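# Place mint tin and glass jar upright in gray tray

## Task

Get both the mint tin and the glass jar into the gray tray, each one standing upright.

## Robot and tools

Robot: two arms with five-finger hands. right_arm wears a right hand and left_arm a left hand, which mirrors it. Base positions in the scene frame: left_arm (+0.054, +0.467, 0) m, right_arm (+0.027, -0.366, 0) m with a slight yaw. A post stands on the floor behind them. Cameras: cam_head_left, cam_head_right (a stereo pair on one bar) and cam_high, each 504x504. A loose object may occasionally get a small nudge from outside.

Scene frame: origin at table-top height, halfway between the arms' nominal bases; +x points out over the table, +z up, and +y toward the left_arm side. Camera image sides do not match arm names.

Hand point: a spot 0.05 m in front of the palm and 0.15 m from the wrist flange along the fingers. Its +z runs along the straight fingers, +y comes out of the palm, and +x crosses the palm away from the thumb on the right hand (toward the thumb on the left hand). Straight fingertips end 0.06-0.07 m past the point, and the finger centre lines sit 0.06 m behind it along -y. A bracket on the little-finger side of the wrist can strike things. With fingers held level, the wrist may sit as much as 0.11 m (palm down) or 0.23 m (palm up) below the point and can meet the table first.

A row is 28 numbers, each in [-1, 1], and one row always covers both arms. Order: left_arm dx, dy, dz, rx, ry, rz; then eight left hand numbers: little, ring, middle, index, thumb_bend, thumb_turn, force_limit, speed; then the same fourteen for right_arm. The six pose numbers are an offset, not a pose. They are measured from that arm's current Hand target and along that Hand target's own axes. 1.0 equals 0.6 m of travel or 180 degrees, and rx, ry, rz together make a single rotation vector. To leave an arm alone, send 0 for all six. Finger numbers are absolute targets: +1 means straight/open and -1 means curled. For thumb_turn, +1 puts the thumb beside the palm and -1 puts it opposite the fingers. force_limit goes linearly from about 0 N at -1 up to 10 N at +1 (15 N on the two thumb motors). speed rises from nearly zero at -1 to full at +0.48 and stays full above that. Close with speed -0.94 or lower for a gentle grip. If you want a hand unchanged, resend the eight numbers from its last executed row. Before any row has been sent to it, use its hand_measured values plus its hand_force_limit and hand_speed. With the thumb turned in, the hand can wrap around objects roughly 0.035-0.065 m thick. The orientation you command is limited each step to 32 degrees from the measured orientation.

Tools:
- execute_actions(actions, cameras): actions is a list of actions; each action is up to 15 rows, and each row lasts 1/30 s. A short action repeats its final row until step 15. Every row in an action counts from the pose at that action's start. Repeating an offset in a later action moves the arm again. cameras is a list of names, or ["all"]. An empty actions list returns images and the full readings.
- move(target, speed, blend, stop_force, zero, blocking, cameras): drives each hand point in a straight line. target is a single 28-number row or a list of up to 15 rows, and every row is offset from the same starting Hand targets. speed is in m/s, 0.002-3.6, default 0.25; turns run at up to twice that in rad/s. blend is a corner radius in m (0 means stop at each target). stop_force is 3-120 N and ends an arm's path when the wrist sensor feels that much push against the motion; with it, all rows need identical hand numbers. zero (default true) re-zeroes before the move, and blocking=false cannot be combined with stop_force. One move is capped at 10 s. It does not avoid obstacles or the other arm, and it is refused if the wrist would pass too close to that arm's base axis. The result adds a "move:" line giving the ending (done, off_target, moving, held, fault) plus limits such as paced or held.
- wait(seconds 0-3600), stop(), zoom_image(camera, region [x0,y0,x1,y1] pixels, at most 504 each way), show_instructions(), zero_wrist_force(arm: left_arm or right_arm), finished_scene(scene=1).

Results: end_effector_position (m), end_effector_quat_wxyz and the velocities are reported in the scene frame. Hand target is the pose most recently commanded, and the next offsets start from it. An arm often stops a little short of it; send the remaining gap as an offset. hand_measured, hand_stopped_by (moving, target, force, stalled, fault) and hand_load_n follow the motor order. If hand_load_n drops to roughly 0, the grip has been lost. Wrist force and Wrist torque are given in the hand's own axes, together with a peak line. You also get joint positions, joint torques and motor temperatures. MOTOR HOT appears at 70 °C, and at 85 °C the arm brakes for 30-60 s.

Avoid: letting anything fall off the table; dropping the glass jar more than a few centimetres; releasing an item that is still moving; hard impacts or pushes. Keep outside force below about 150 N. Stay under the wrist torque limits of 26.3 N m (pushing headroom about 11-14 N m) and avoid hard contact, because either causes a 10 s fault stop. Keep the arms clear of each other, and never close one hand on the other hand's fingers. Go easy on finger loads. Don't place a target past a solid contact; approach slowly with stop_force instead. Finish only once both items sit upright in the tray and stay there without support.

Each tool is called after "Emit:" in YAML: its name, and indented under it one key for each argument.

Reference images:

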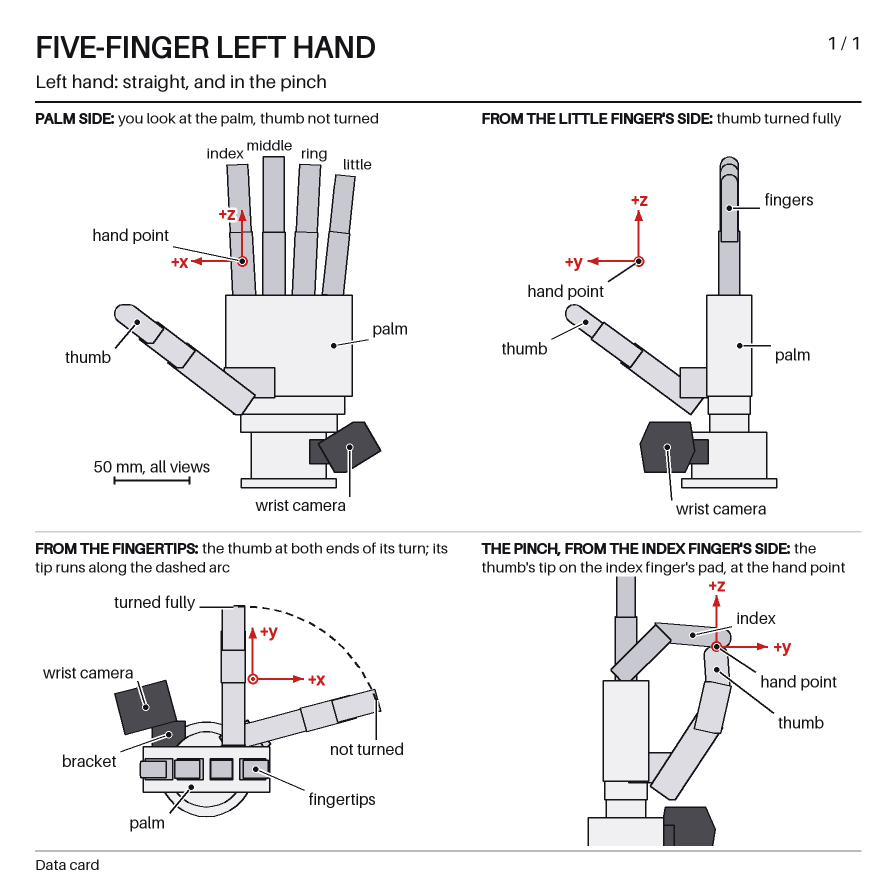

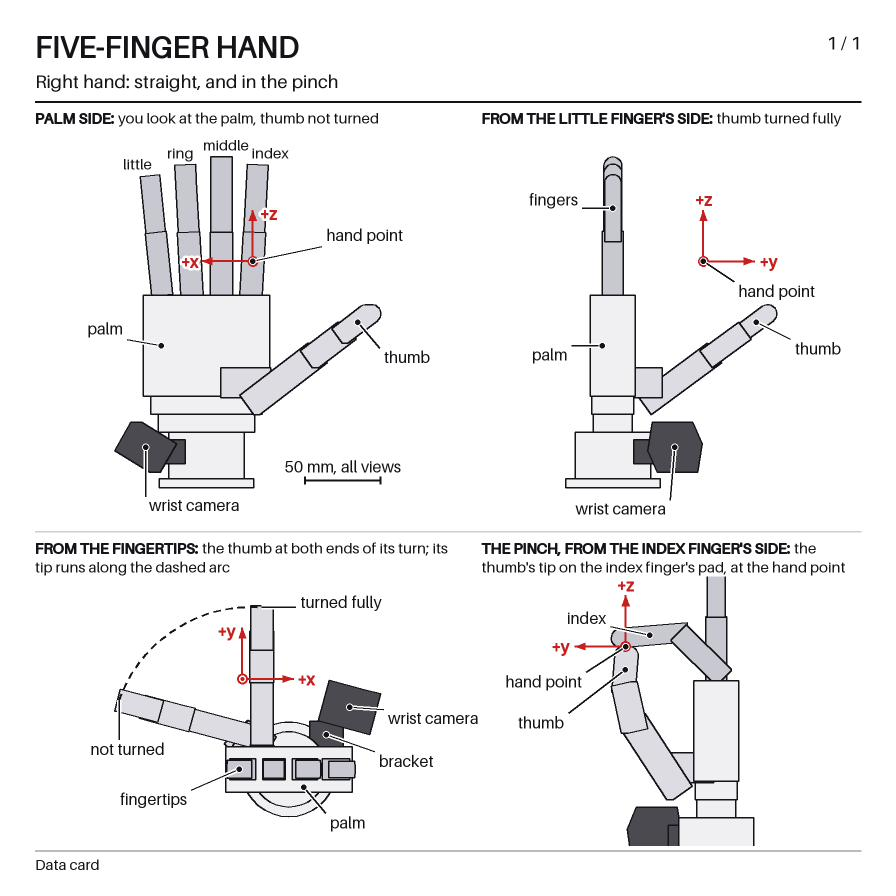

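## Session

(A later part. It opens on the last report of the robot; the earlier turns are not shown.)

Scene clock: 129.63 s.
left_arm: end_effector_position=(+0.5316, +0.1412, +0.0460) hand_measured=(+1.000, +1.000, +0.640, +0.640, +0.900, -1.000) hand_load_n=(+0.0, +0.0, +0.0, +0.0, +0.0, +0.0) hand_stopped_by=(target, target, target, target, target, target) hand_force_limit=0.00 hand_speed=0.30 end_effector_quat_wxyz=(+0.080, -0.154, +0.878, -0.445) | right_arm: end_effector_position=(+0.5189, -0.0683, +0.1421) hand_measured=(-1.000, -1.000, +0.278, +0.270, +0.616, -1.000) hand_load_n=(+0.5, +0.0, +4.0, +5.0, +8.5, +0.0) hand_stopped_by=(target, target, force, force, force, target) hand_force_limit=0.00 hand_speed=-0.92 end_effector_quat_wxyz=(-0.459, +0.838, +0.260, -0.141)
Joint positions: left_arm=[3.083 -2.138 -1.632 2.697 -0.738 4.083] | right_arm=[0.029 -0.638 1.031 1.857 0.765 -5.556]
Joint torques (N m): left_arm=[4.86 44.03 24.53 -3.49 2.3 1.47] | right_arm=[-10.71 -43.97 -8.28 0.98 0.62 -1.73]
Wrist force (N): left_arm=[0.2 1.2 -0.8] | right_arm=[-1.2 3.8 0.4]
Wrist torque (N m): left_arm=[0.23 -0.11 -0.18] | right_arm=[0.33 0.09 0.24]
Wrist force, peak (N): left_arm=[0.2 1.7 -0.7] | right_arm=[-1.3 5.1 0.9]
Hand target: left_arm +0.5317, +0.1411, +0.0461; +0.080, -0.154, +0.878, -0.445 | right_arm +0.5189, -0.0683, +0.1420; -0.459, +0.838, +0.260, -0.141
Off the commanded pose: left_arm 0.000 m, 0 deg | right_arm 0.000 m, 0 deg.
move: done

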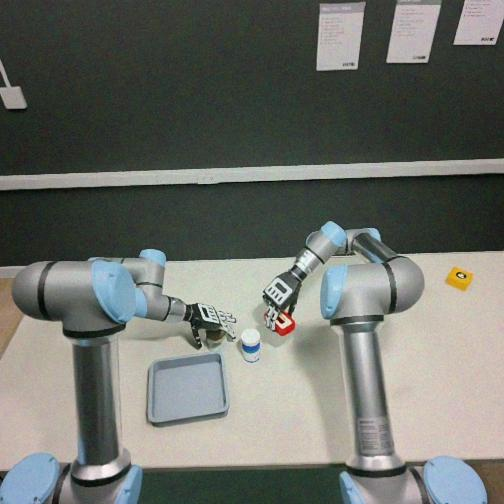

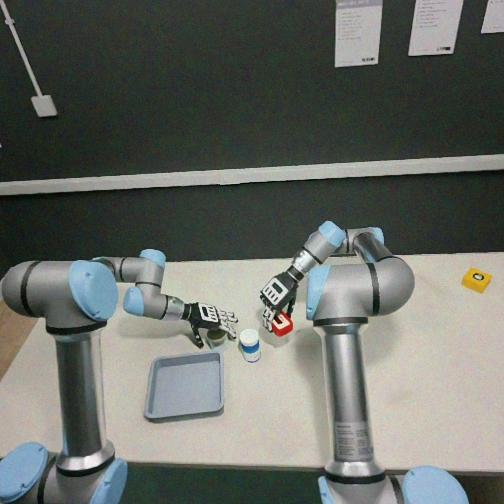

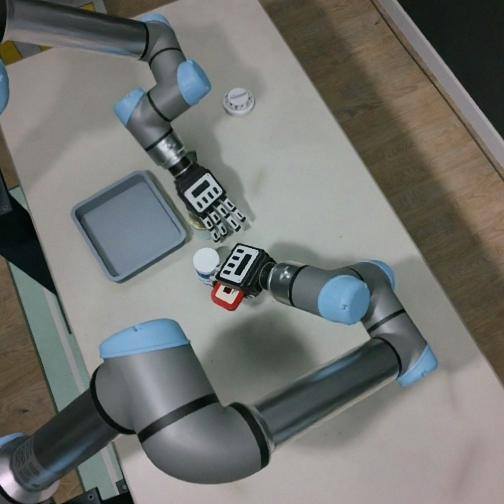

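Emit:
move:
  target: [0, 0, 0, 0, 0, 0, 1, 1, 0.1, 0.1, 0.2, -1, 0.3, -0.92, 0, 0, 0, 0, 0, 0, -1, -1, 0.1, 0.1, 0.2, -1, 0, -0.92]
  speed: 0.05
  cameras: ["all"]

Emit:
zoom_image:
  camera: "cam_head_left"
  region: [190, 290, 310, 370]

Emit:
zoom_image:
  camera: "cam_high"
  region: [170, 190, 270, 270]

Scene clock: 134.50 s.
left_arm: end_effector_position=(+0.5317, +0.1411, +0.0461) hand_measured=(+1.000, +1.000, +0.216, +0.210, +0.690, -1.000) hand_load_n=(+0.0, +0.0, +5.5, +8.0, +10.5, +0.5) hand_stopped_by=(target, target, force, force, force, target) hand_force_limit=0.30 hand_speed=-0.92 end_effector_quat_wxyz=(+0.080, -0.154, +0.878, -0.445) | right_arm: end_effector_position=(+0.5189, -0.0683, +0.1420) hand_measured=(-1.000, -1.000, +0.278, +0.270, +0.616, -1.000) hand_load_n=(+0.0, +0.0, +4.0, +5.0, +9.0, +0.0) hand_stopped_by=(target, target, force, force, force, target) hand_force_limit=0.00 hand_speed=-0.92 end_effector_quat_wxyz=(-0.459, +0.838, +0.259, -0.141)
Joint positions: left_arm=[3.083 -2.138 -1.632 2.697 -0.738 4.083] | right_arm=[0.029 -0.638 1.031 1.857 0.765 -5.556]
Joint torques (N m): left_arm=[2.07 38.46 4.55 -2.65 1.61 -1.1] | right_arm=[-7.9 -43.28 -8.01 4.18 -2.31 1.07]
Wrist force (N): left_arm=[0.2 -4.0 -2.4] | right_arm=[-1.3 3.7 0.4]
Wrist torque (N m): left_arm=[-0.07 -0.13 -0.11] | right_arm=[0.34 0.11 0.23]
Wrist force, peak (N): left_arm=[1.1 -36.4 -11.0] | right_arm=[-1.4 3.9 0.6]
Hand target: left_arm +0.5317, +0.1411, +0.0461; +0.080, -0.154, +0.878, -0.445 | right_arm +0.5189, -0.0683, +0.1420; -0.459, +0.838, +0.260, -0.141
Off the commanded pose: left_arm 0.000 m, 0 deg | right_arm 0.000 m, 0 deg.
move: done

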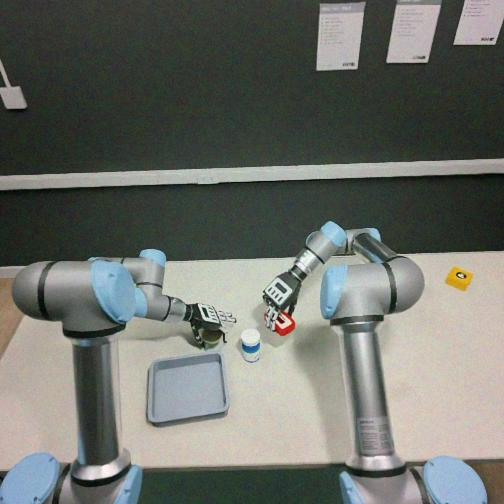

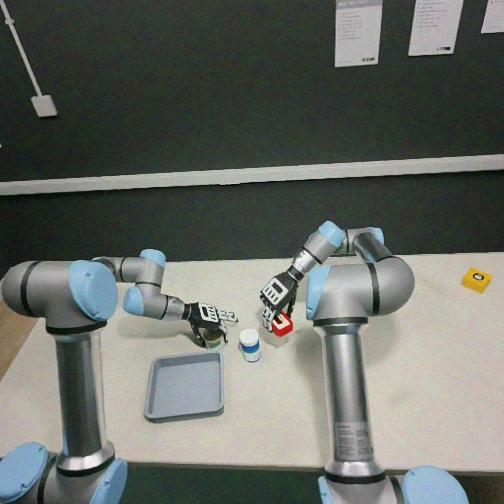

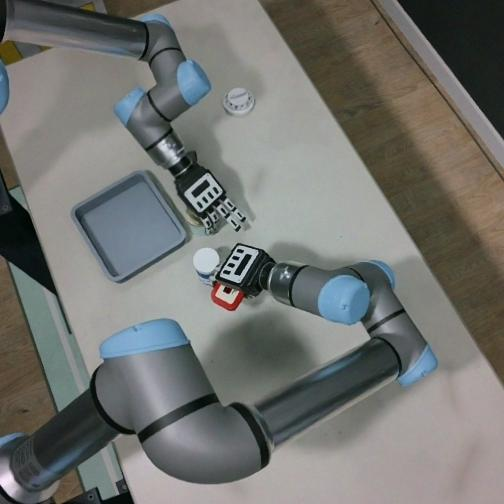

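Scaled by 4.200 from the camera's image (finer frame: 720x720).

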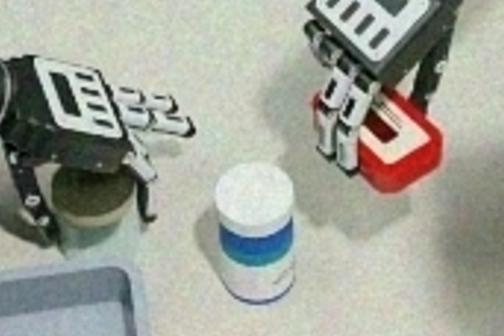

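Scaled by 5.040 from the camera's image (finer frame: 720x720).

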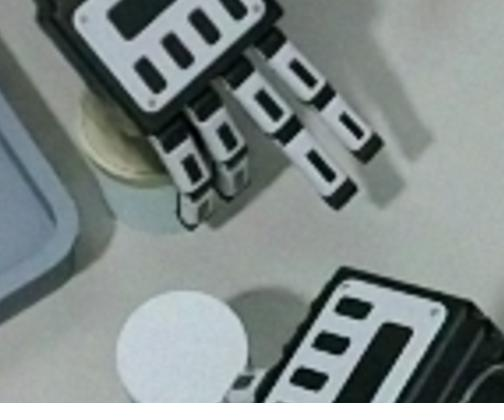

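Emit:
move:
  target: [0, -0.0202, -0.0148, 0, 0, 0, 1, 1, 0.1, 0.1, 0.2, -1, 0.3, -0.92, 0.0095, -0.2765, 0.3763, 0, 0.1272, 0.0814, -1, -1, 0.1, 0.1, 0.2, -1, 0, -0.92]
  speed: 0.15
  cameras: ["all"]

Emit:
zoom_image:
  camera: "cam_head_left"
  region: [190, 290, 310, 370]

Emit:
zoom_image:
  camera: "cam_head_right"
  region: [190, 290, 310, 370]

Emit:
zoom_image:
  camera: "cam_high"
  region: [60, 150, 270, 300]

Scene clock: 146.80 s.
left_arm: end_effector_position=(+0.5316, +0.1411, +0.0612) hand_measured=(+1.000, +1.000, +0.216, +0.210, +0.690, -1.000) hand_load_n=(+0.0, +0.0, +5.0, +7.0, +11.5, +0.5) hand_stopped_by=(target, target, force, force, force, target) hand_force_limit=0.30 hand_speed=-0.92 end_effector_quat_wxyz=(+0.080, -0.154, +0.878, -0.445) | right_arm: end_effector_position=(+0.3657, +0.1655, +0.1602) hand_measured=(-1.000, -1.000, +0.278, +0.270, +0.616, -1.000) hand_load_n=(+0.0, +0.0, +4.0, +5.5, +8.5, +0.0) hand_stopped_by=(target, target, force, force, force, target) hand_force_limit=0.00 hand_speed=-0.92 end_effector_quat_wxyz=(-0.480, +0.875, +0.055, -0.030) end_effector_velocity=(+0.000, +0.001, +0.000) end_effector_angular_velocity=(+0.002, +0.002, -0.003)
Joint positions: left_arm=[3.083 -2.117 -1.62 2.664 -0.738 4.083] | right_arm=[0.461 -1 1.327 0.737 0.664 -4.099]
Joint velocities: left_arm=[within noise] | right_arm=[0.001 0 0 -0.005 -0.001 0.008]
Joint torques (N m): left_arm=[-7.61 30.63 17.73 -0.27 2.3 -2.04] | right_arm=[10.82 -37.71 -30.35 0.07 -0.28 1.76]
Wrist force (N): left_arm=[0.0 2.5 0.2] | right_arm=[-2.0 3.3 0.6]
Wrist torque (N m): left_arm=[0.29 -0.06 -0.20] | right_arm=[0.32 0.22 0.13]
Wrist force, peak (N): left_arm=[0.4 -4.0 -2.4] | right_arm=[-1.4 4.7 -0.5]
Hand target: left_arm +0.5316, +0.1411, +0.0611; +0.080, -0.154, +0.878, -0.445 | right_arm +0.3657, +0.1656, +0.1601; -0.479, +0.875, +0.055, -0.030
Off the commanded pose: left_arm 0.000 m, 0 deg | right_arm 0.000 m, 0 deg.
move: done

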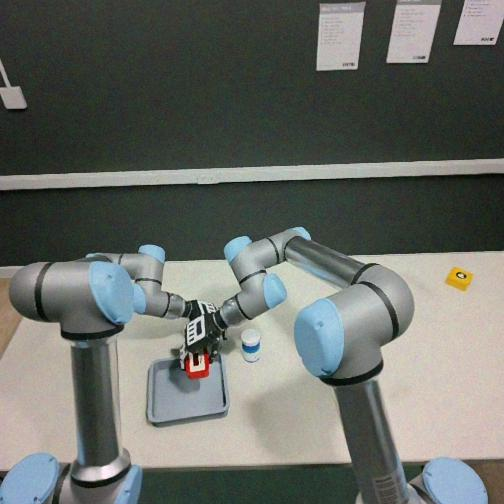

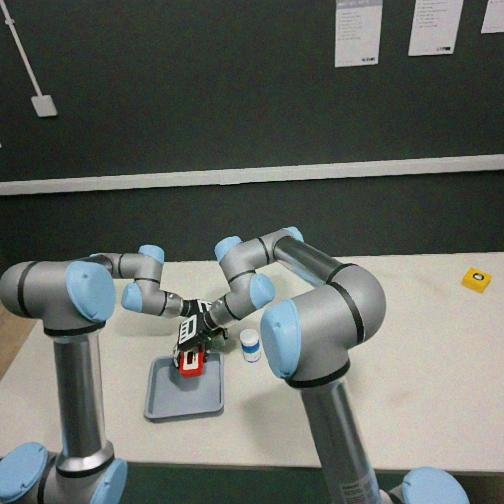

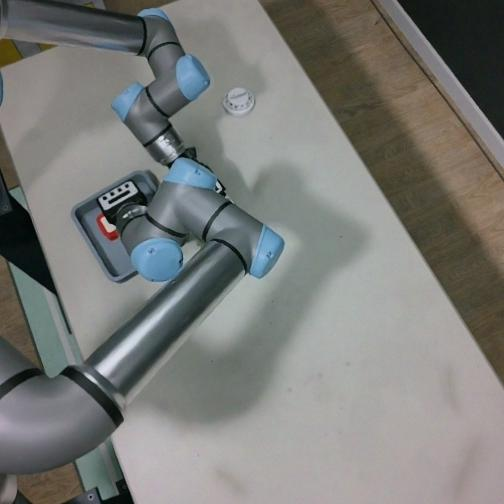

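Scaled by 4.200 from the camera's image (finer frame: 720x720).

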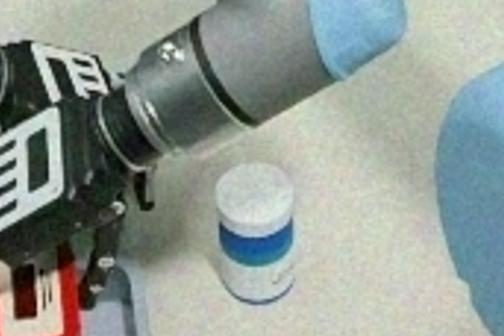

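Scaled by 4.200 from the camera's image (finer frame: 720x720).

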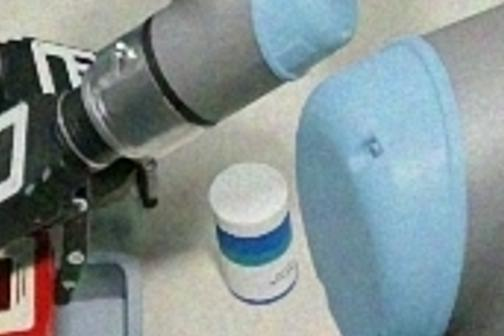

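Scaled by 2.400 from the camera's image (finer frame: 720x720).

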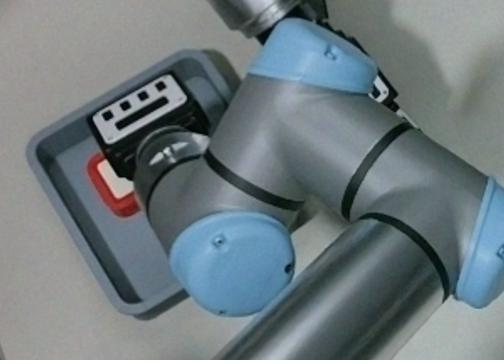

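Emit:
zoom_image:
  camera: "cam_head_left"
  region: [130, 320, 250, 430]

Emit:
zoom_image:
  camera: "cam_head_right"
  region: [130, 320, 250, 430]

Emit:
zoom_image:
  camera: "cam_high"
  region: [60, 150, 200, 290]

Scaled by 4.200 from the camera's image (finer frame: 720x720).

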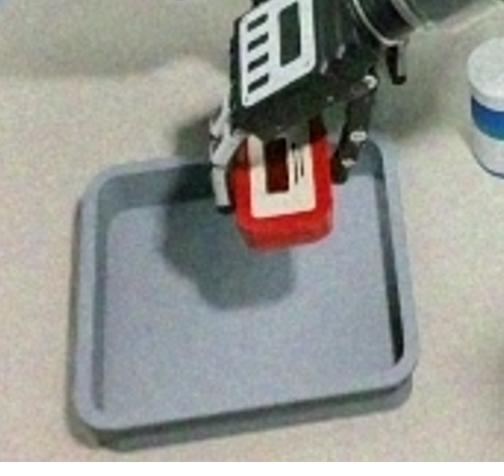

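Scaled by 4.200 from the camera's image (finer frame: 720x720).

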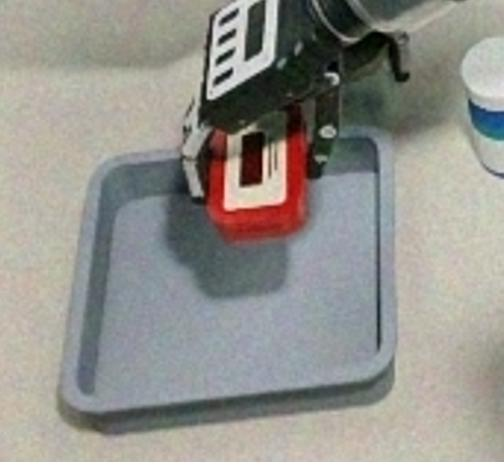

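Scaled by 3.600 from the camera's image (finer frame: 720x720).

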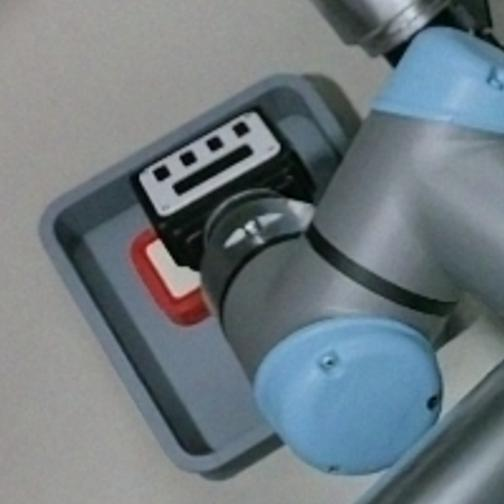

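Emit:
move:
  target: [-0.135, -0.0047, -0.1627, 0, 0, 0, 1, 1, 0.1, 0.1, 0.2, -1, 0.3, -0.92, 0, 0.1754, 0.1123, 0, 0, 0, -1, -1, 0.1, 0.1, 0.2, -1, 0, -0.92]
  speed: 0.12
  cameras: ["all"]

Emit:
zoom_image:
  camera: "cam_head_left"
  region: [130, 270, 290, 430]

Emit:
zoom_image:
  camera: "cam_head_right"
  region: [130, 270, 290, 430]

Emit:
zoom_image:
  camera: "cam_high"
  region: [60, 100, 260, 290]

Scene clock: 159.10 s.
left_arm: end_effector_position=(+0.5812, +0.2411, +0.1213) hand_measured=(+1.000, +1.000, +0.216, +0.210, +0.690, -1.000) hand_load_n=(+0.0, +0.0, +5.5, +6.5, +11.5, +1.0) hand_stopped_by=(target, target, force, force, force, target) hand_force_limit=0.30 hand_speed=-0.92 end_effector_quat_wxyz=(+0.080, -0.154, +0.878, -0.445) | right_arm: end_effector_position=(+0.3657, +0.1657, +0.0352) hand_measured=(-1.000, -1.000, +0.278, +0.270, +0.616, -1.000) hand_load_n=(+0.0, +0.0, +4.0, +5.0, +8.5, +0.0) hand_stopped_by=(target, target, force, force, force, target) hand_force_limit=0.00 hand_speed=-0.92 end_effector_quat_wxyz=(-0.479, +0.875, +0.055, -0.030)
Joint positions: left_arm=[3.291 -2.142 -1.463 2.302 -0.659 4.383] | right_arm=[0.461 -0.868 1.456 0.476 0.664 -4.098]
Joint torques (N m): left_arm=[6.65 45.62 14.41 -3.6 -0.41 0.59] | right_arm=[11.56 -44.83 -27.87 0.27 0.14 0.74]
Wrist force (N): left_arm=[-0.1 2.6 -0.1] | right_arm=[-1.6 3.3 0.3]
Wrist torque (N m): left_arm=[0.31 -0.02 0.00] | right_arm=[0.26 0.15 0.13]
Wrist force, peak (N): left_arm=[1.0 2.6 1.1] | right_arm=[-1.6 4.3 0.8]
Hand target: left_arm +0.5812, +0.2412, +0.1213; +0.080, -0.154, +0.878, -0.445 | right_arm +0.3658, +0.1658, +0.0352; -0.479, +0.875, +0.055, -0.030
Off the commanded pose: left_arm 0.000 m, 0 deg | right_arm 0.000 m, 0 deg.
move: done

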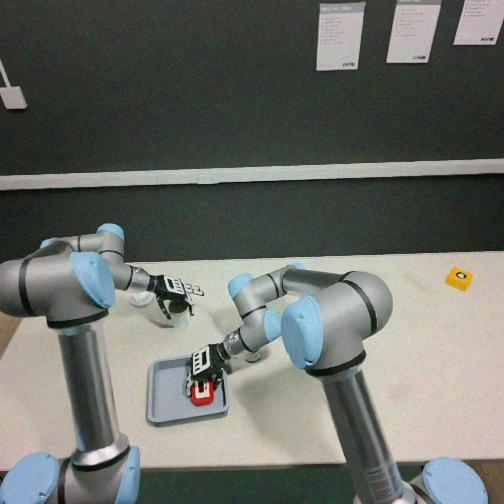

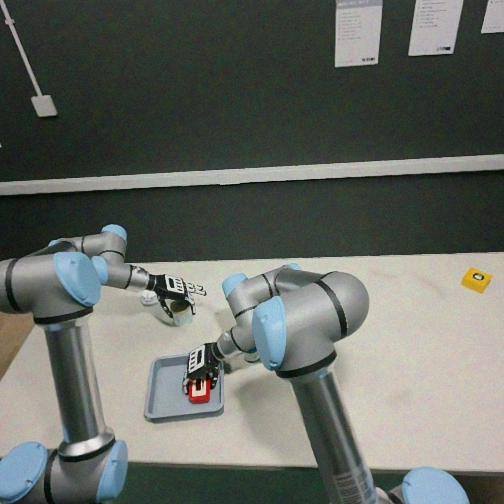

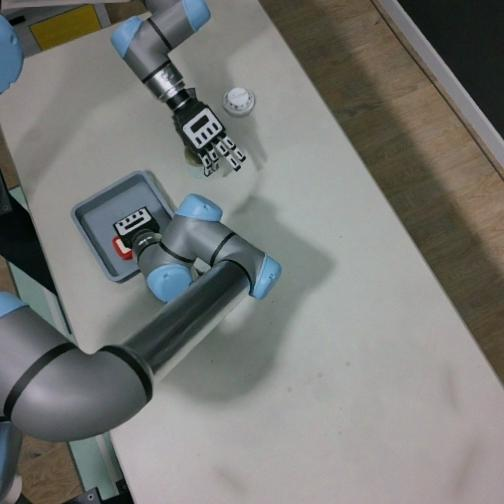

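Scaled by 3.150 from the camera's image (finer frame: 720x720).

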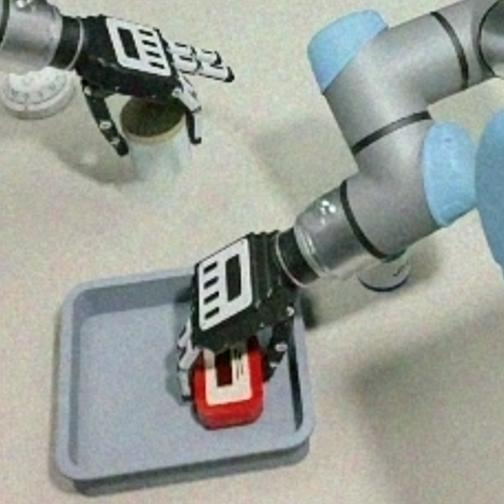

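Scaled by 3.150 from the camera's image (finer frame: 720x720).

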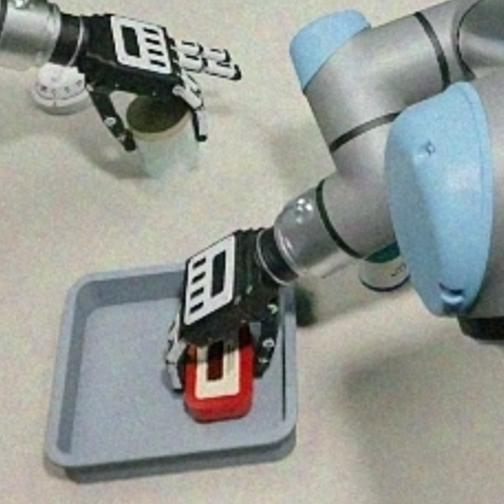

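Scaled by 2.520 from the camera's image (finer frame: 720x720).

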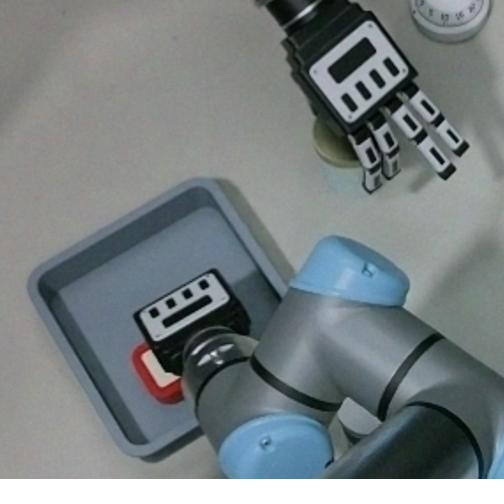

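Emit:
move:
  target: [0, 0, 0, 0, 0, 0, 1, 1, 0.1, 0.1, 0.2, -1, 0.3, -0.92, 0, 0.0253, 0.0162, 0, 0, 0, -1, -1, 0.1, 0.1, 0.2, -1, 0, -0.92]
  speed: 0.006
  stop_force: 3
  cameras: ["cam_head_left", "cam_head_right"]

Emit:
zoom_image:
  camera: "cam_head_left"
  region: [140, 330, 240, 430]

Scene clock: 163.70 s.
left_arm: end_effector_position=(+0.5812, +0.2412, +0.1213) hand_measured=(+1.000, +1.000, +0.216, +0.210, +0.690, -1.000) hand_load_n=(+0.0, +0.0, +5.0, +7.0, +11.5, +0.5) hand_stopped_by=(target, target, force, force, force, target) hand_force_limit=0.30 hand_speed=-0.92 end_effector_quat_wxyz=(+0.080, -0.154, +0.878, -0.445) | right_arm: end_effector_position=(+0.3658, +0.1658, +0.0249) hand_measured=(-1.000, -1.000, +0.278, +0.270, +0.616, -1.000) hand_load_n=(+0.0, +0.0, +4.0, +5.0, +8.5, +0.0) hand_stopped_by=(target, target, force, force, force, target) hand_force_limit=0.00 hand_speed=-0.92 end_effector_quat_wxyz=(-0.479, +0.875, +0.055, -0.030)
Joint positions: left_arm=[3.291 -2.142 -1.463 2.302 -0.659 4.383] | right_arm=[0.461 -0.854 1.462 0.455 0.664 -4.098]
Joint torques (N m): left_arm=[7.66 44.81 24.99 -3.57 -0.18 1.83] | right_arm=[3.96 -55.51 -27.67 3.31 -0.58 0.04]
Wrist force (N): left_arm=[-0.1 2.5 -0.2] | right_arm=[-1.2 3.3 0.4]
Wrist torque (N m): left_arm=[0.31 -0.02 0.00] | right_arm=[0.26 0.10 0.15]
Wrist force, peak (N): left_arm=[-0.1 2.8 -0.4] | right_arm=[-1.8 3.7 0.2]
Hand target: left_arm +0.5812, +0.2412, +0.1213; +0.080, -0.154, +0.878, -0.445 | right_arm +0.3658, +0.1658, +0.0249; -0.479, +0.875, +0.055, -0.030 (not the last commanded pose)
Off the commanded pose: left_arm 0.000 m, 0 deg | right_arm 0.008 m, 0 deg.
move: contact (right_arm)

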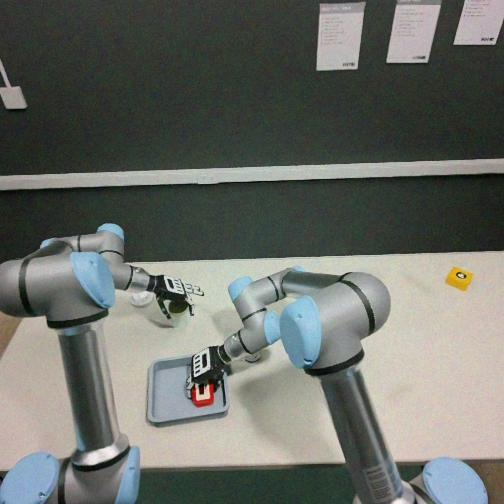

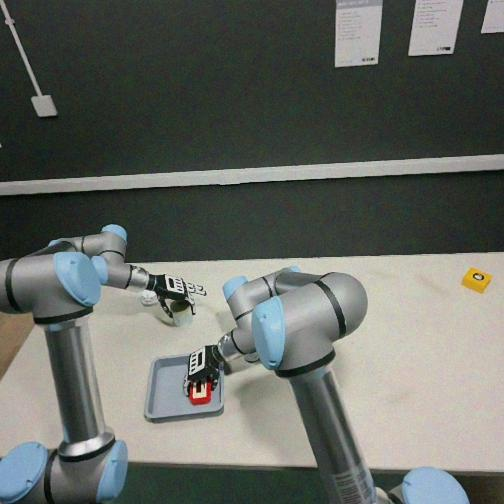

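Scaled by 5.040 from the camera's image (finer frame: 720x720).

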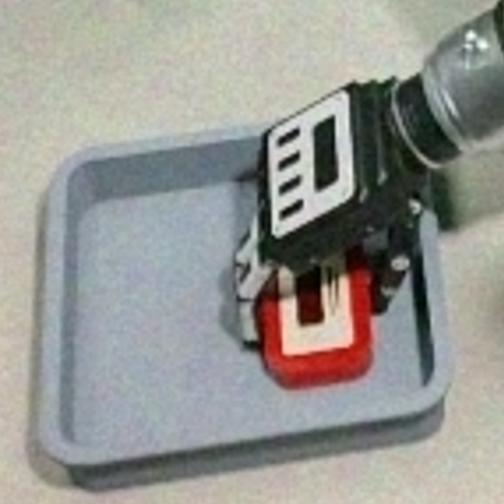

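Emit:
move:
  target: [0, 0, 0, 0, 0, 0, 1, 1, 0.1, 0.1, 0.2, -1, 0.3, -0.92, 0, 0, 0, 0, 0, 0, -1, -1, 0.5, 0.5, 0.71, -1, 0, -0.8]
  speed: 0.05

Emit:
move:
  target: [0, 0, 0, 0, 0, 0, 1, 1, 0.1, 0.1, 0.2, -1, 0.3, -0.92, 0, -0.1965, -0.1258, 0, 0, 0, -1, -1, 0.5, 0.5, 0.71, -1, 0, -0.8]
  speed: 0.12
  cameras: ["all"]

Emit:
zoom_image:
  camera: "cam_head_left"
  region: [140, 330, 240, 430]

Scene clock: 173.40 s.
left_arm: end_effector_position=(+0.5812, +0.2412, +0.1213) hand_measured=(+1.000, +1.000, +0.216, +0.210, +0.690, -1.000) hand_load_n=(+0.0, -0.5, +5.0, +7.0, +11.5, +0.5) hand_stopped_by=(target, target, force, force, force, target) hand_force_limit=0.30 hand_speed=-0.92 end_effector_quat_wxyz=(+0.080, -0.154, +0.878, -0.445) | right_arm: end_effector_position=(+0.3658, +0.1658, +0.0249) hand_measured=(-1.000, -1.000, +0.500, +0.500, +0.710, -1.000) hand_load_n=(+0.0, +0.0, +0.0, +0.0, +0.0, +0.0) hand_stopped_by=(target, target, target, target, target, target) hand_force_limit=0.00 hand_speed=-0.80 end_effector_quat_wxyz=(-0.479, +0.875, +0.055, -0.030)
Joint positions: left_arm=[3.291 -2.142 -1.463 2.302 -0.659 4.383] | right_arm=[0.461 -0.854 1.462 0.455 0.664 -4.098]
Joint torques (N m): left_arm=[6.38 45.97 25.99 -2.82 -0.14 1.41] | right_arm=[4.71 -53.33 -26.81 3 -0.67 -0.09]
Wrist force (N): left_arm=[-0.1 2.6 -0.4] | right_arm=[-1.8 2.3 0.0]
Wrist torque (N m): left_arm=[0.33 -0.02 0.00] | right_arm=[0.19 0.20 0.10]
Wrist force, peak (N): left_arm=[0.1 2.8 -0.1] | right_arm=[-1.9 3.5 0.2]
Hand target: left_arm +0.5812, +0.2412, +0.1213; +0.080, -0.154, +0.878, -0.445 | right_arm +0.3658, +0.1658, +0.0249; -0.479, +0.875, +0.055, -0.030
Off the commanded pose: left_arm 0.000 m, 0 deg | right_arm 0.000 m, 0 deg.
move: done

Scene clock: 175.00 s.
left_arm: end_effector_position=(+0.5812, +0.2412, +0.1213) hand_measured=(+1.000, +1.000, +0.216, +0.210, +0.690, -1.000) hand_load_n=(+0.0, +0.0, +5.5, +7.0, +11.5, +0.5) hand_stopped_by=(target, target, force, force, force, target) hand_force_limit=0.30 hand_speed=-0.92 end_effector_quat_wxyz=(+0.080, -0.154, +0.878, -0.445) | right_arm: end_effector_position=(+0.3657, +0.1657, +0.1649) hand_measured=(-1.000, -1.000, +0.500, +0.500, +0.710, -1.000) hand_load_n=(+0.0, +0.0, -0.5, +0.0, +0.0, +0.0) hand_stopped_by=(target, target, target, target, target, target) hand_force_limit=0.00 hand_speed=-0.80 end_effector_quat_wxyz=(-0.480, +0.875, +0.055, -0.030)
Joint positions: left_arm=[3.291 -2.142 -1.463 2.302 -0.659 4.383] | right_arm=[0.461 -1.004 1.32 0.747 0.664 -4.099]
Joint torques (N m): left_arm=[7.47 45.98 25.92 -2.48 -0.07 1.34] | right_arm=[-10.75 -37.61 -15.39 2.7 -2.85 -0.66]
Wrist force (N): left_arm=[-0.2 2.3 -0.2] | right_arm=[-1.7 2.3 0.1]
Wrist torque (N m): left_arm=[0.28 0.00 0.00] | right_arm=[0.26 0.18 0.29]
Wrist force, peak (N): left_arm=[0.0 2.7 -0.4] | right_arm=[-1.5 3.6 0.8]
Hand target: left_arm +0.5812, +0.2412, +0.1213; +0.080, -0.154, +0.878, -0.445 | right_arm +0.3657, +0.1656, +0.1649; -0.479, +0.875, +0.055, -0.030
Off the commanded pose: left_arm 0.000 m, 0 deg | right_arm 0.000 m, 0 deg.
move: done

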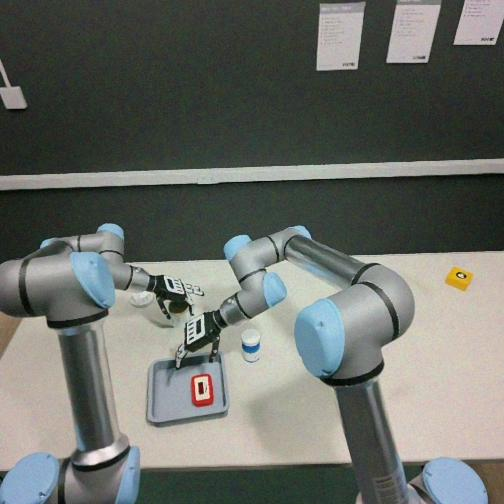

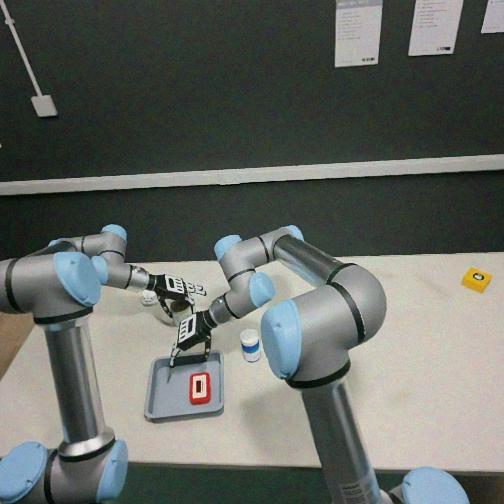

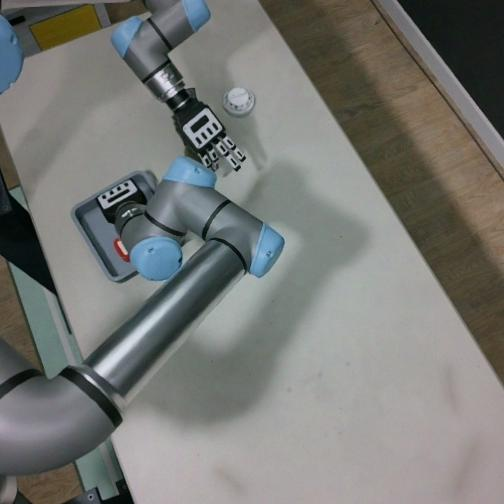

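Scaled by 5.040 from the camera's image (finer frame: 720x720).

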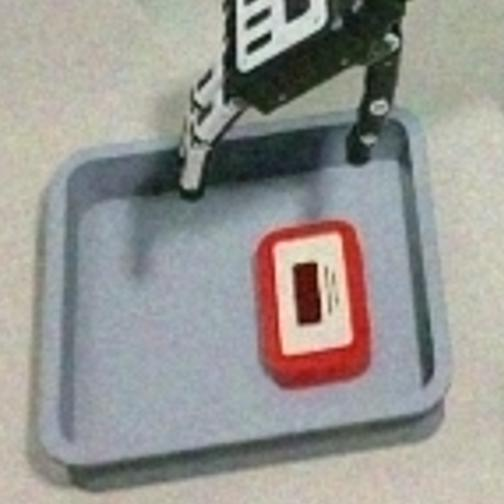

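Emit:
move:
  target: [0.325, 0.0638, -0.1397, 0, 0.0564, 0.0414, 1, 1, 0.1, 0.1, 0.2, -1, 0.3, -0.92, 0.041, 0.1607, -0.5137, 0, 0, 0, -1, -1, 0.5, 0.5, 0.71, -1, 0, -0.8]
  speed: 0.2
  cameras: ["all"]

Emit:
zoom_image:
  camera: "cam_head_left"
  region: [130, 310, 250, 430]

Emit:
zoom_image:
  camera: "cam_head_right"
  region: [130, 310, 250, 430]

Emit:
zoom_image:
  camera: "cam_high"
  region: [60, 130, 220, 290]

Scene clock: 179.97 s.
left_arm: end_effector_position=(+0.3671, +0.2593, +0.1393) hand_measured=(+1.000, +1.000, +0.216, +0.210, +0.690, -1.000) hand_load_n=(+0.0, +0.0, +5.0, +7.0, +11.5, +0.5) hand_stopped_by=(target, target, force, force, force, target) hand_force_limit=0.30 hand_speed=-0.92 end_effector_quat_wxyz=(+0.031, -0.057, +0.890, -0.451) | right_arm: end_effector_position=(+0.4290, -0.1404, +0.2496) hand_measured=(-1.000, -1.000, +0.500, +0.500, +0.710, -1.000) hand_load_n=(+0.0, +0.0, +0.0, +0.0, +0.0, +0.0) hand_stopped_by=(target, target, target, target, target, target) hand_force_limit=0.00 hand_speed=-0.80 end_effector_quat_wxyz=(-0.480, +0.875, +0.055, -0.030) end_effector_velocity=(+0.000, -0.001, +0.000) end_effector_angular_velocity=(+0.000, +0.001, +0.002)
Joint positions: left_arm=[3.443 -1.809 -2.062 2.074 -0.652 4.999] | right_arm=[-0.207 -1.16 1.579 1.592 0.637 -5.243]
Joint velocities: left_arm=[within noise] | right_arm=[-0.001 0.001 0 0.004 0.002 -0.005]
Joint torques (N m): left_arm=[-5.3 28 3.34 -2.59 2.69 1.95] | right_arm=[-10.96 -24.88 -24.52 4.01 -0.97 -1.72]
Wrist force (N): left_arm=[-0.1 2.7 -0.3] | right_arm=[-1.3 2.0 0.3]
Wrist torque (N m): left_arm=[0.35 -0.01 -0.01] | right_arm=[0.19 0.12 0.19]
Wrist force, peak (N): left_arm=[1.2 2.8 -0.4] | right_arm=[-2.0 2.7 0.3]
Hand target: left_arm +0.3670, +0.2593, +0.1393; +0.031, -0.057, +0.890, -0.451 | right_arm +0.4290, -0.1405, +0.2496; -0.479, +0.875, +0.055, -0.030
Off the commanded pose: left_arm 0.000 m, 0 deg | right_arm 0.000 m, 0 deg.
move: done

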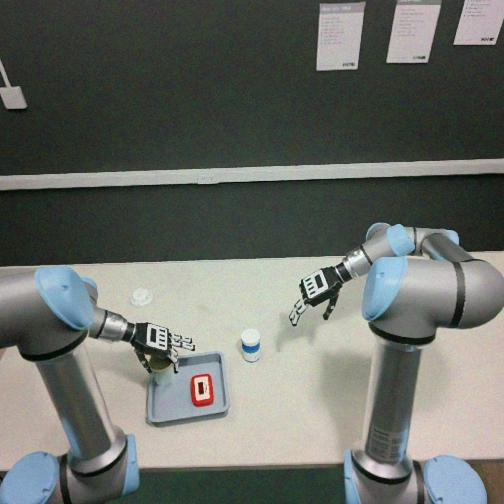

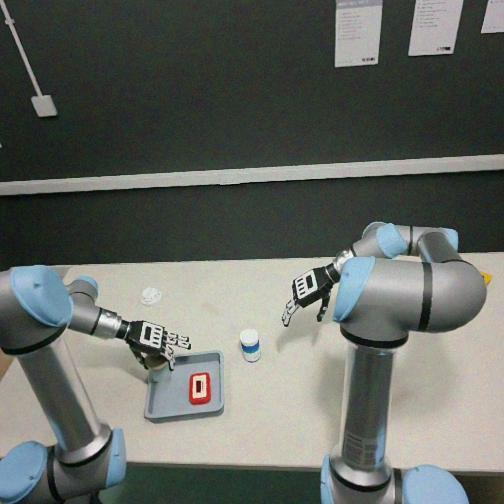

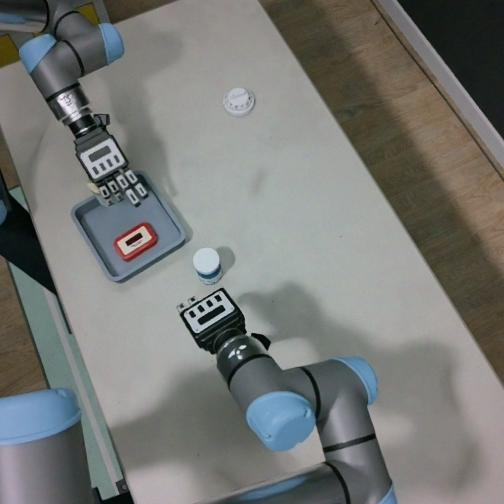

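Scaled by 4.200 from the camera's image (finer frame: 720x720).

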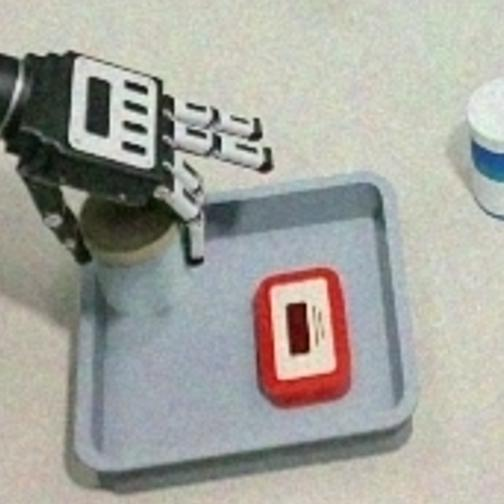

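Scaled by 4.200 from the camera's image (finer frame: 720x720).

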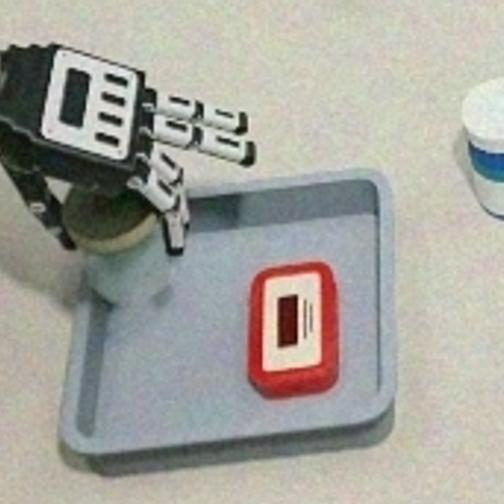

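Scaled by 3.150 from the camera's image (finer frame: 720x720).

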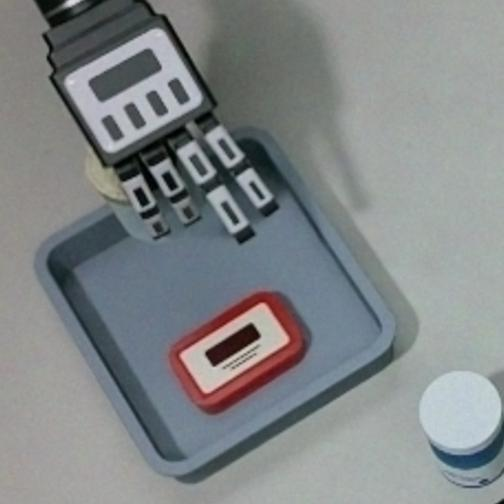

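Emit:
move:
  target: [0, 0.1106, 0.0812, 0, 0, 0, 1, 1, 0.1, 0.1, 0.2, -1, 0.3, -0.92, 0, 0, 0, 0, 0, 0, -1, -1, 0.5, 0.5, 0.71, -1, 0, -0.8]
  speed: 0.1

Emit:
move:
  target: [0, 0.0175, 0.0128, 0, 0, 0, 1, 1, 0.1, 0.1, 0.2, -1, 0.3, -0.92, 0, 0, 0, 0, 0, 0, -1, -1, 0.5, 0.5, 0.71, -1, 0, -0.8]
  speed: 0.006
  stop_force: 3
  cameras: ["all"]

Emit:
zoom_image:
  camera: "cam_head_left"
  region: [130, 330, 240, 430]

Emit:
zoom_image:
  camera: "cam_high"
  region: [60, 130, 220, 290]

Scene clock: 187.27 s.
left_arm: end_effector_position=(+0.3672, +0.2593, +0.0570) hand_measured=(+1.000, +1.000, +0.216, +0.210, +0.690, -1.000) hand_load_n=(+0.0, +0.0, +5.0, +7.0, +11.5, +0.5) hand_stopped_by=(target, target, force, force, force, target) hand_force_limit=0.30 hand_speed=-0.92 end_effector_quat_wxyz=(+0.031, -0.057, +0.890, -0.451) | right_arm: end_effector_position=(+0.4290, -0.1405, +0.2496) hand_measured=(-1.000, -1.000, +0.500, +0.500, +0.710, -1.000) hand_load_n=(+0.0, +0.0, +0.0, +0.0, +0.0, +0.0) hand_stopped_by=(target, target, target, target, target, target) hand_force_limit=0.00 hand_speed=-0.80 end_effector_quat_wxyz=(-0.479, +0.875, +0.055, -0.030)
Joint positions: left_arm=[3.443 -1.977 -2.124 2.304 -0.652 4.999] | right_arm=[-0.208 -1.16 1.578 1.592 0.637 -5.243]
Joint torques (N m): left_arm=[-7.57 18.69 19.52 -1.65 3.05 -0.69] | right_arm=[-10.9 -24.26 -28.37 4.24 0.39 -1.51]
Wrist force (N): left_arm=[-0.2 2.4 -0.1] | right_arm=[-1.4 1.7 0.0]
Wrist torque (N m): left_arm=[0.31 0.01 0.00] | right_arm=[0.16 0.14 0.22]
Wrist force, peak (N): left_arm=[-0.1 3.7 0.8] | right_arm=[-1.6 2.1 -0.4]
Hand target: left_arm +0.3673, +0.2593, +0.0570; +0.031, -0.057, +0.890, -0.451 | right_arm +0.4290, -0.1405, +0.2496; -0.479, +0.875, +0.055, -0.030
Off the commanded pose: left_arm 0.000 m, 0 deg | right_arm 0.000 m, 0 deg.
move: done

Scene clock: 189.57 s.
left_arm: end_effector_position=(+0.3673, +0.2593, +0.0480) hand_measured=(+1.000, +1.000, +0.216, +0.210, +0.690, -1.000) hand_load_n=(+0.0, +0.0, +5.5, +7.0, +11.0, +0.5) hand_stopped_by=(target, target, force, force, force, target) hand_force_limit=0.30 hand_speed=-0.92 end_effector_quat_wxyz=(+0.031, -0.057, +0.890, -0.451) | right_arm: end_effector_position=(+0.4290, -0.1405, +0.2496) hand_measured=(-1.000, -1.000, +0.500, +0.500, +0.710, -1.000) hand_load_n=(+0.0, +0.0, +0.0, +0.0, +0.0, +0.5) hand_stopped_by=(target, target, target, target, target, target) hand_force_limit=0.00 hand_speed=-0.80 end_effector_quat_wxyz=(-0.479, +0.875, +0.055, -0.030)
Joint positions: left_arm=[3.443 -1.998 -2.128 2.329 -0.652 4.999] | right_arm=[-0.208 -1.16 1.578 1.592 0.637 -5.243]
Joint torques (N m): left_arm=[-3.37 33.04 16.63 -4.17 -0.82 1.62] | right_arm=[-10.3 -24.73 -27.85 4.15 0.36 -1.38]
Wrist force (N): left_arm=[-0.1 -1.0 -2.0] | right_arm=[-1.4 1.5 0.0]
Wrist torque (N m): left_arm=[0.10 -0.03 0.04] | right_arm=[0.14 0.12 0.22]
Wrist force, peak (N): left_arm=[0.0 -4.3 -4.3] | right_arm=[-1.5 2.2 0.0]
Hand target: left_arm +0.3673, +0.2593, +0.0480; +0.031, -0.057, +0.890, -0.451 (not the last commanded pose) | right_arm +0.4290, -0.1405, +0.2496; -0.479, +0.875, +0.055, -0.030
Off the commanded pose: left_arm 0.004 m, 0 deg | right_arm 0.000 m, 0 deg.
move: contact (left_arm)

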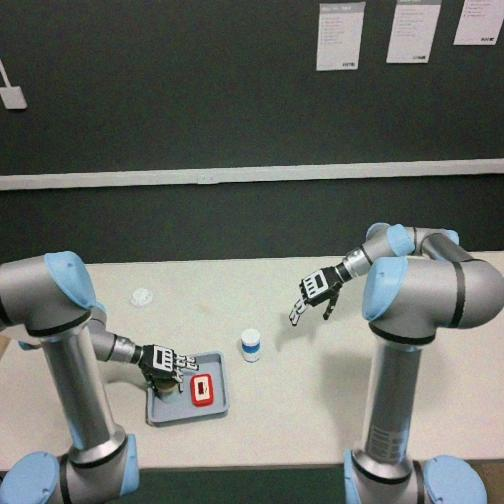

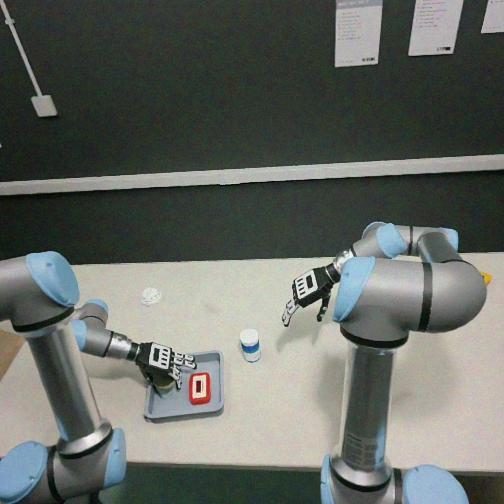

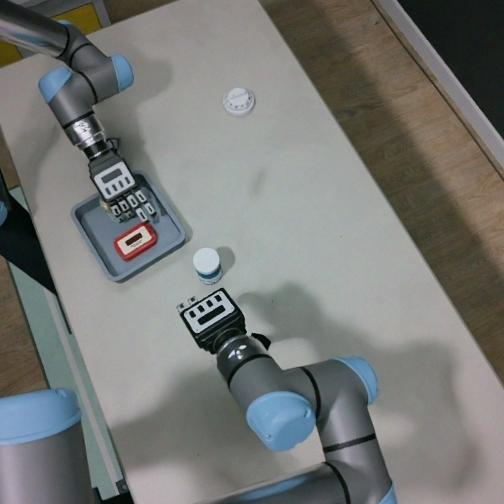

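Scaled by 4.582 from the camera's image (finer frame: 720x720).

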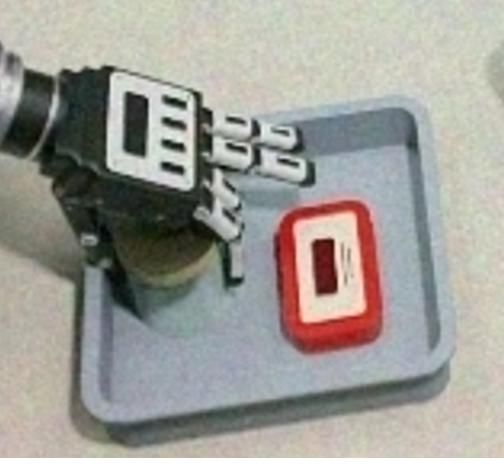

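Scaled by 3.150 from the camera's image (finer frame: 720x720).

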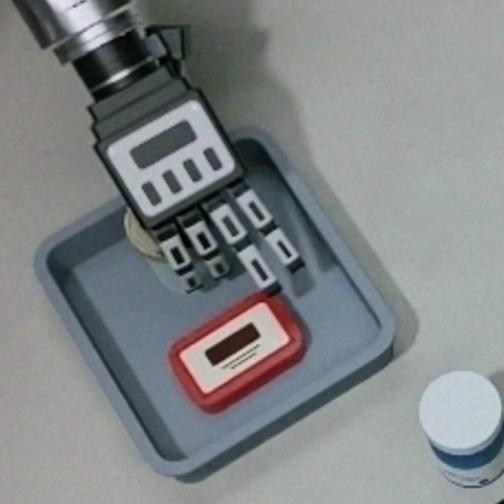

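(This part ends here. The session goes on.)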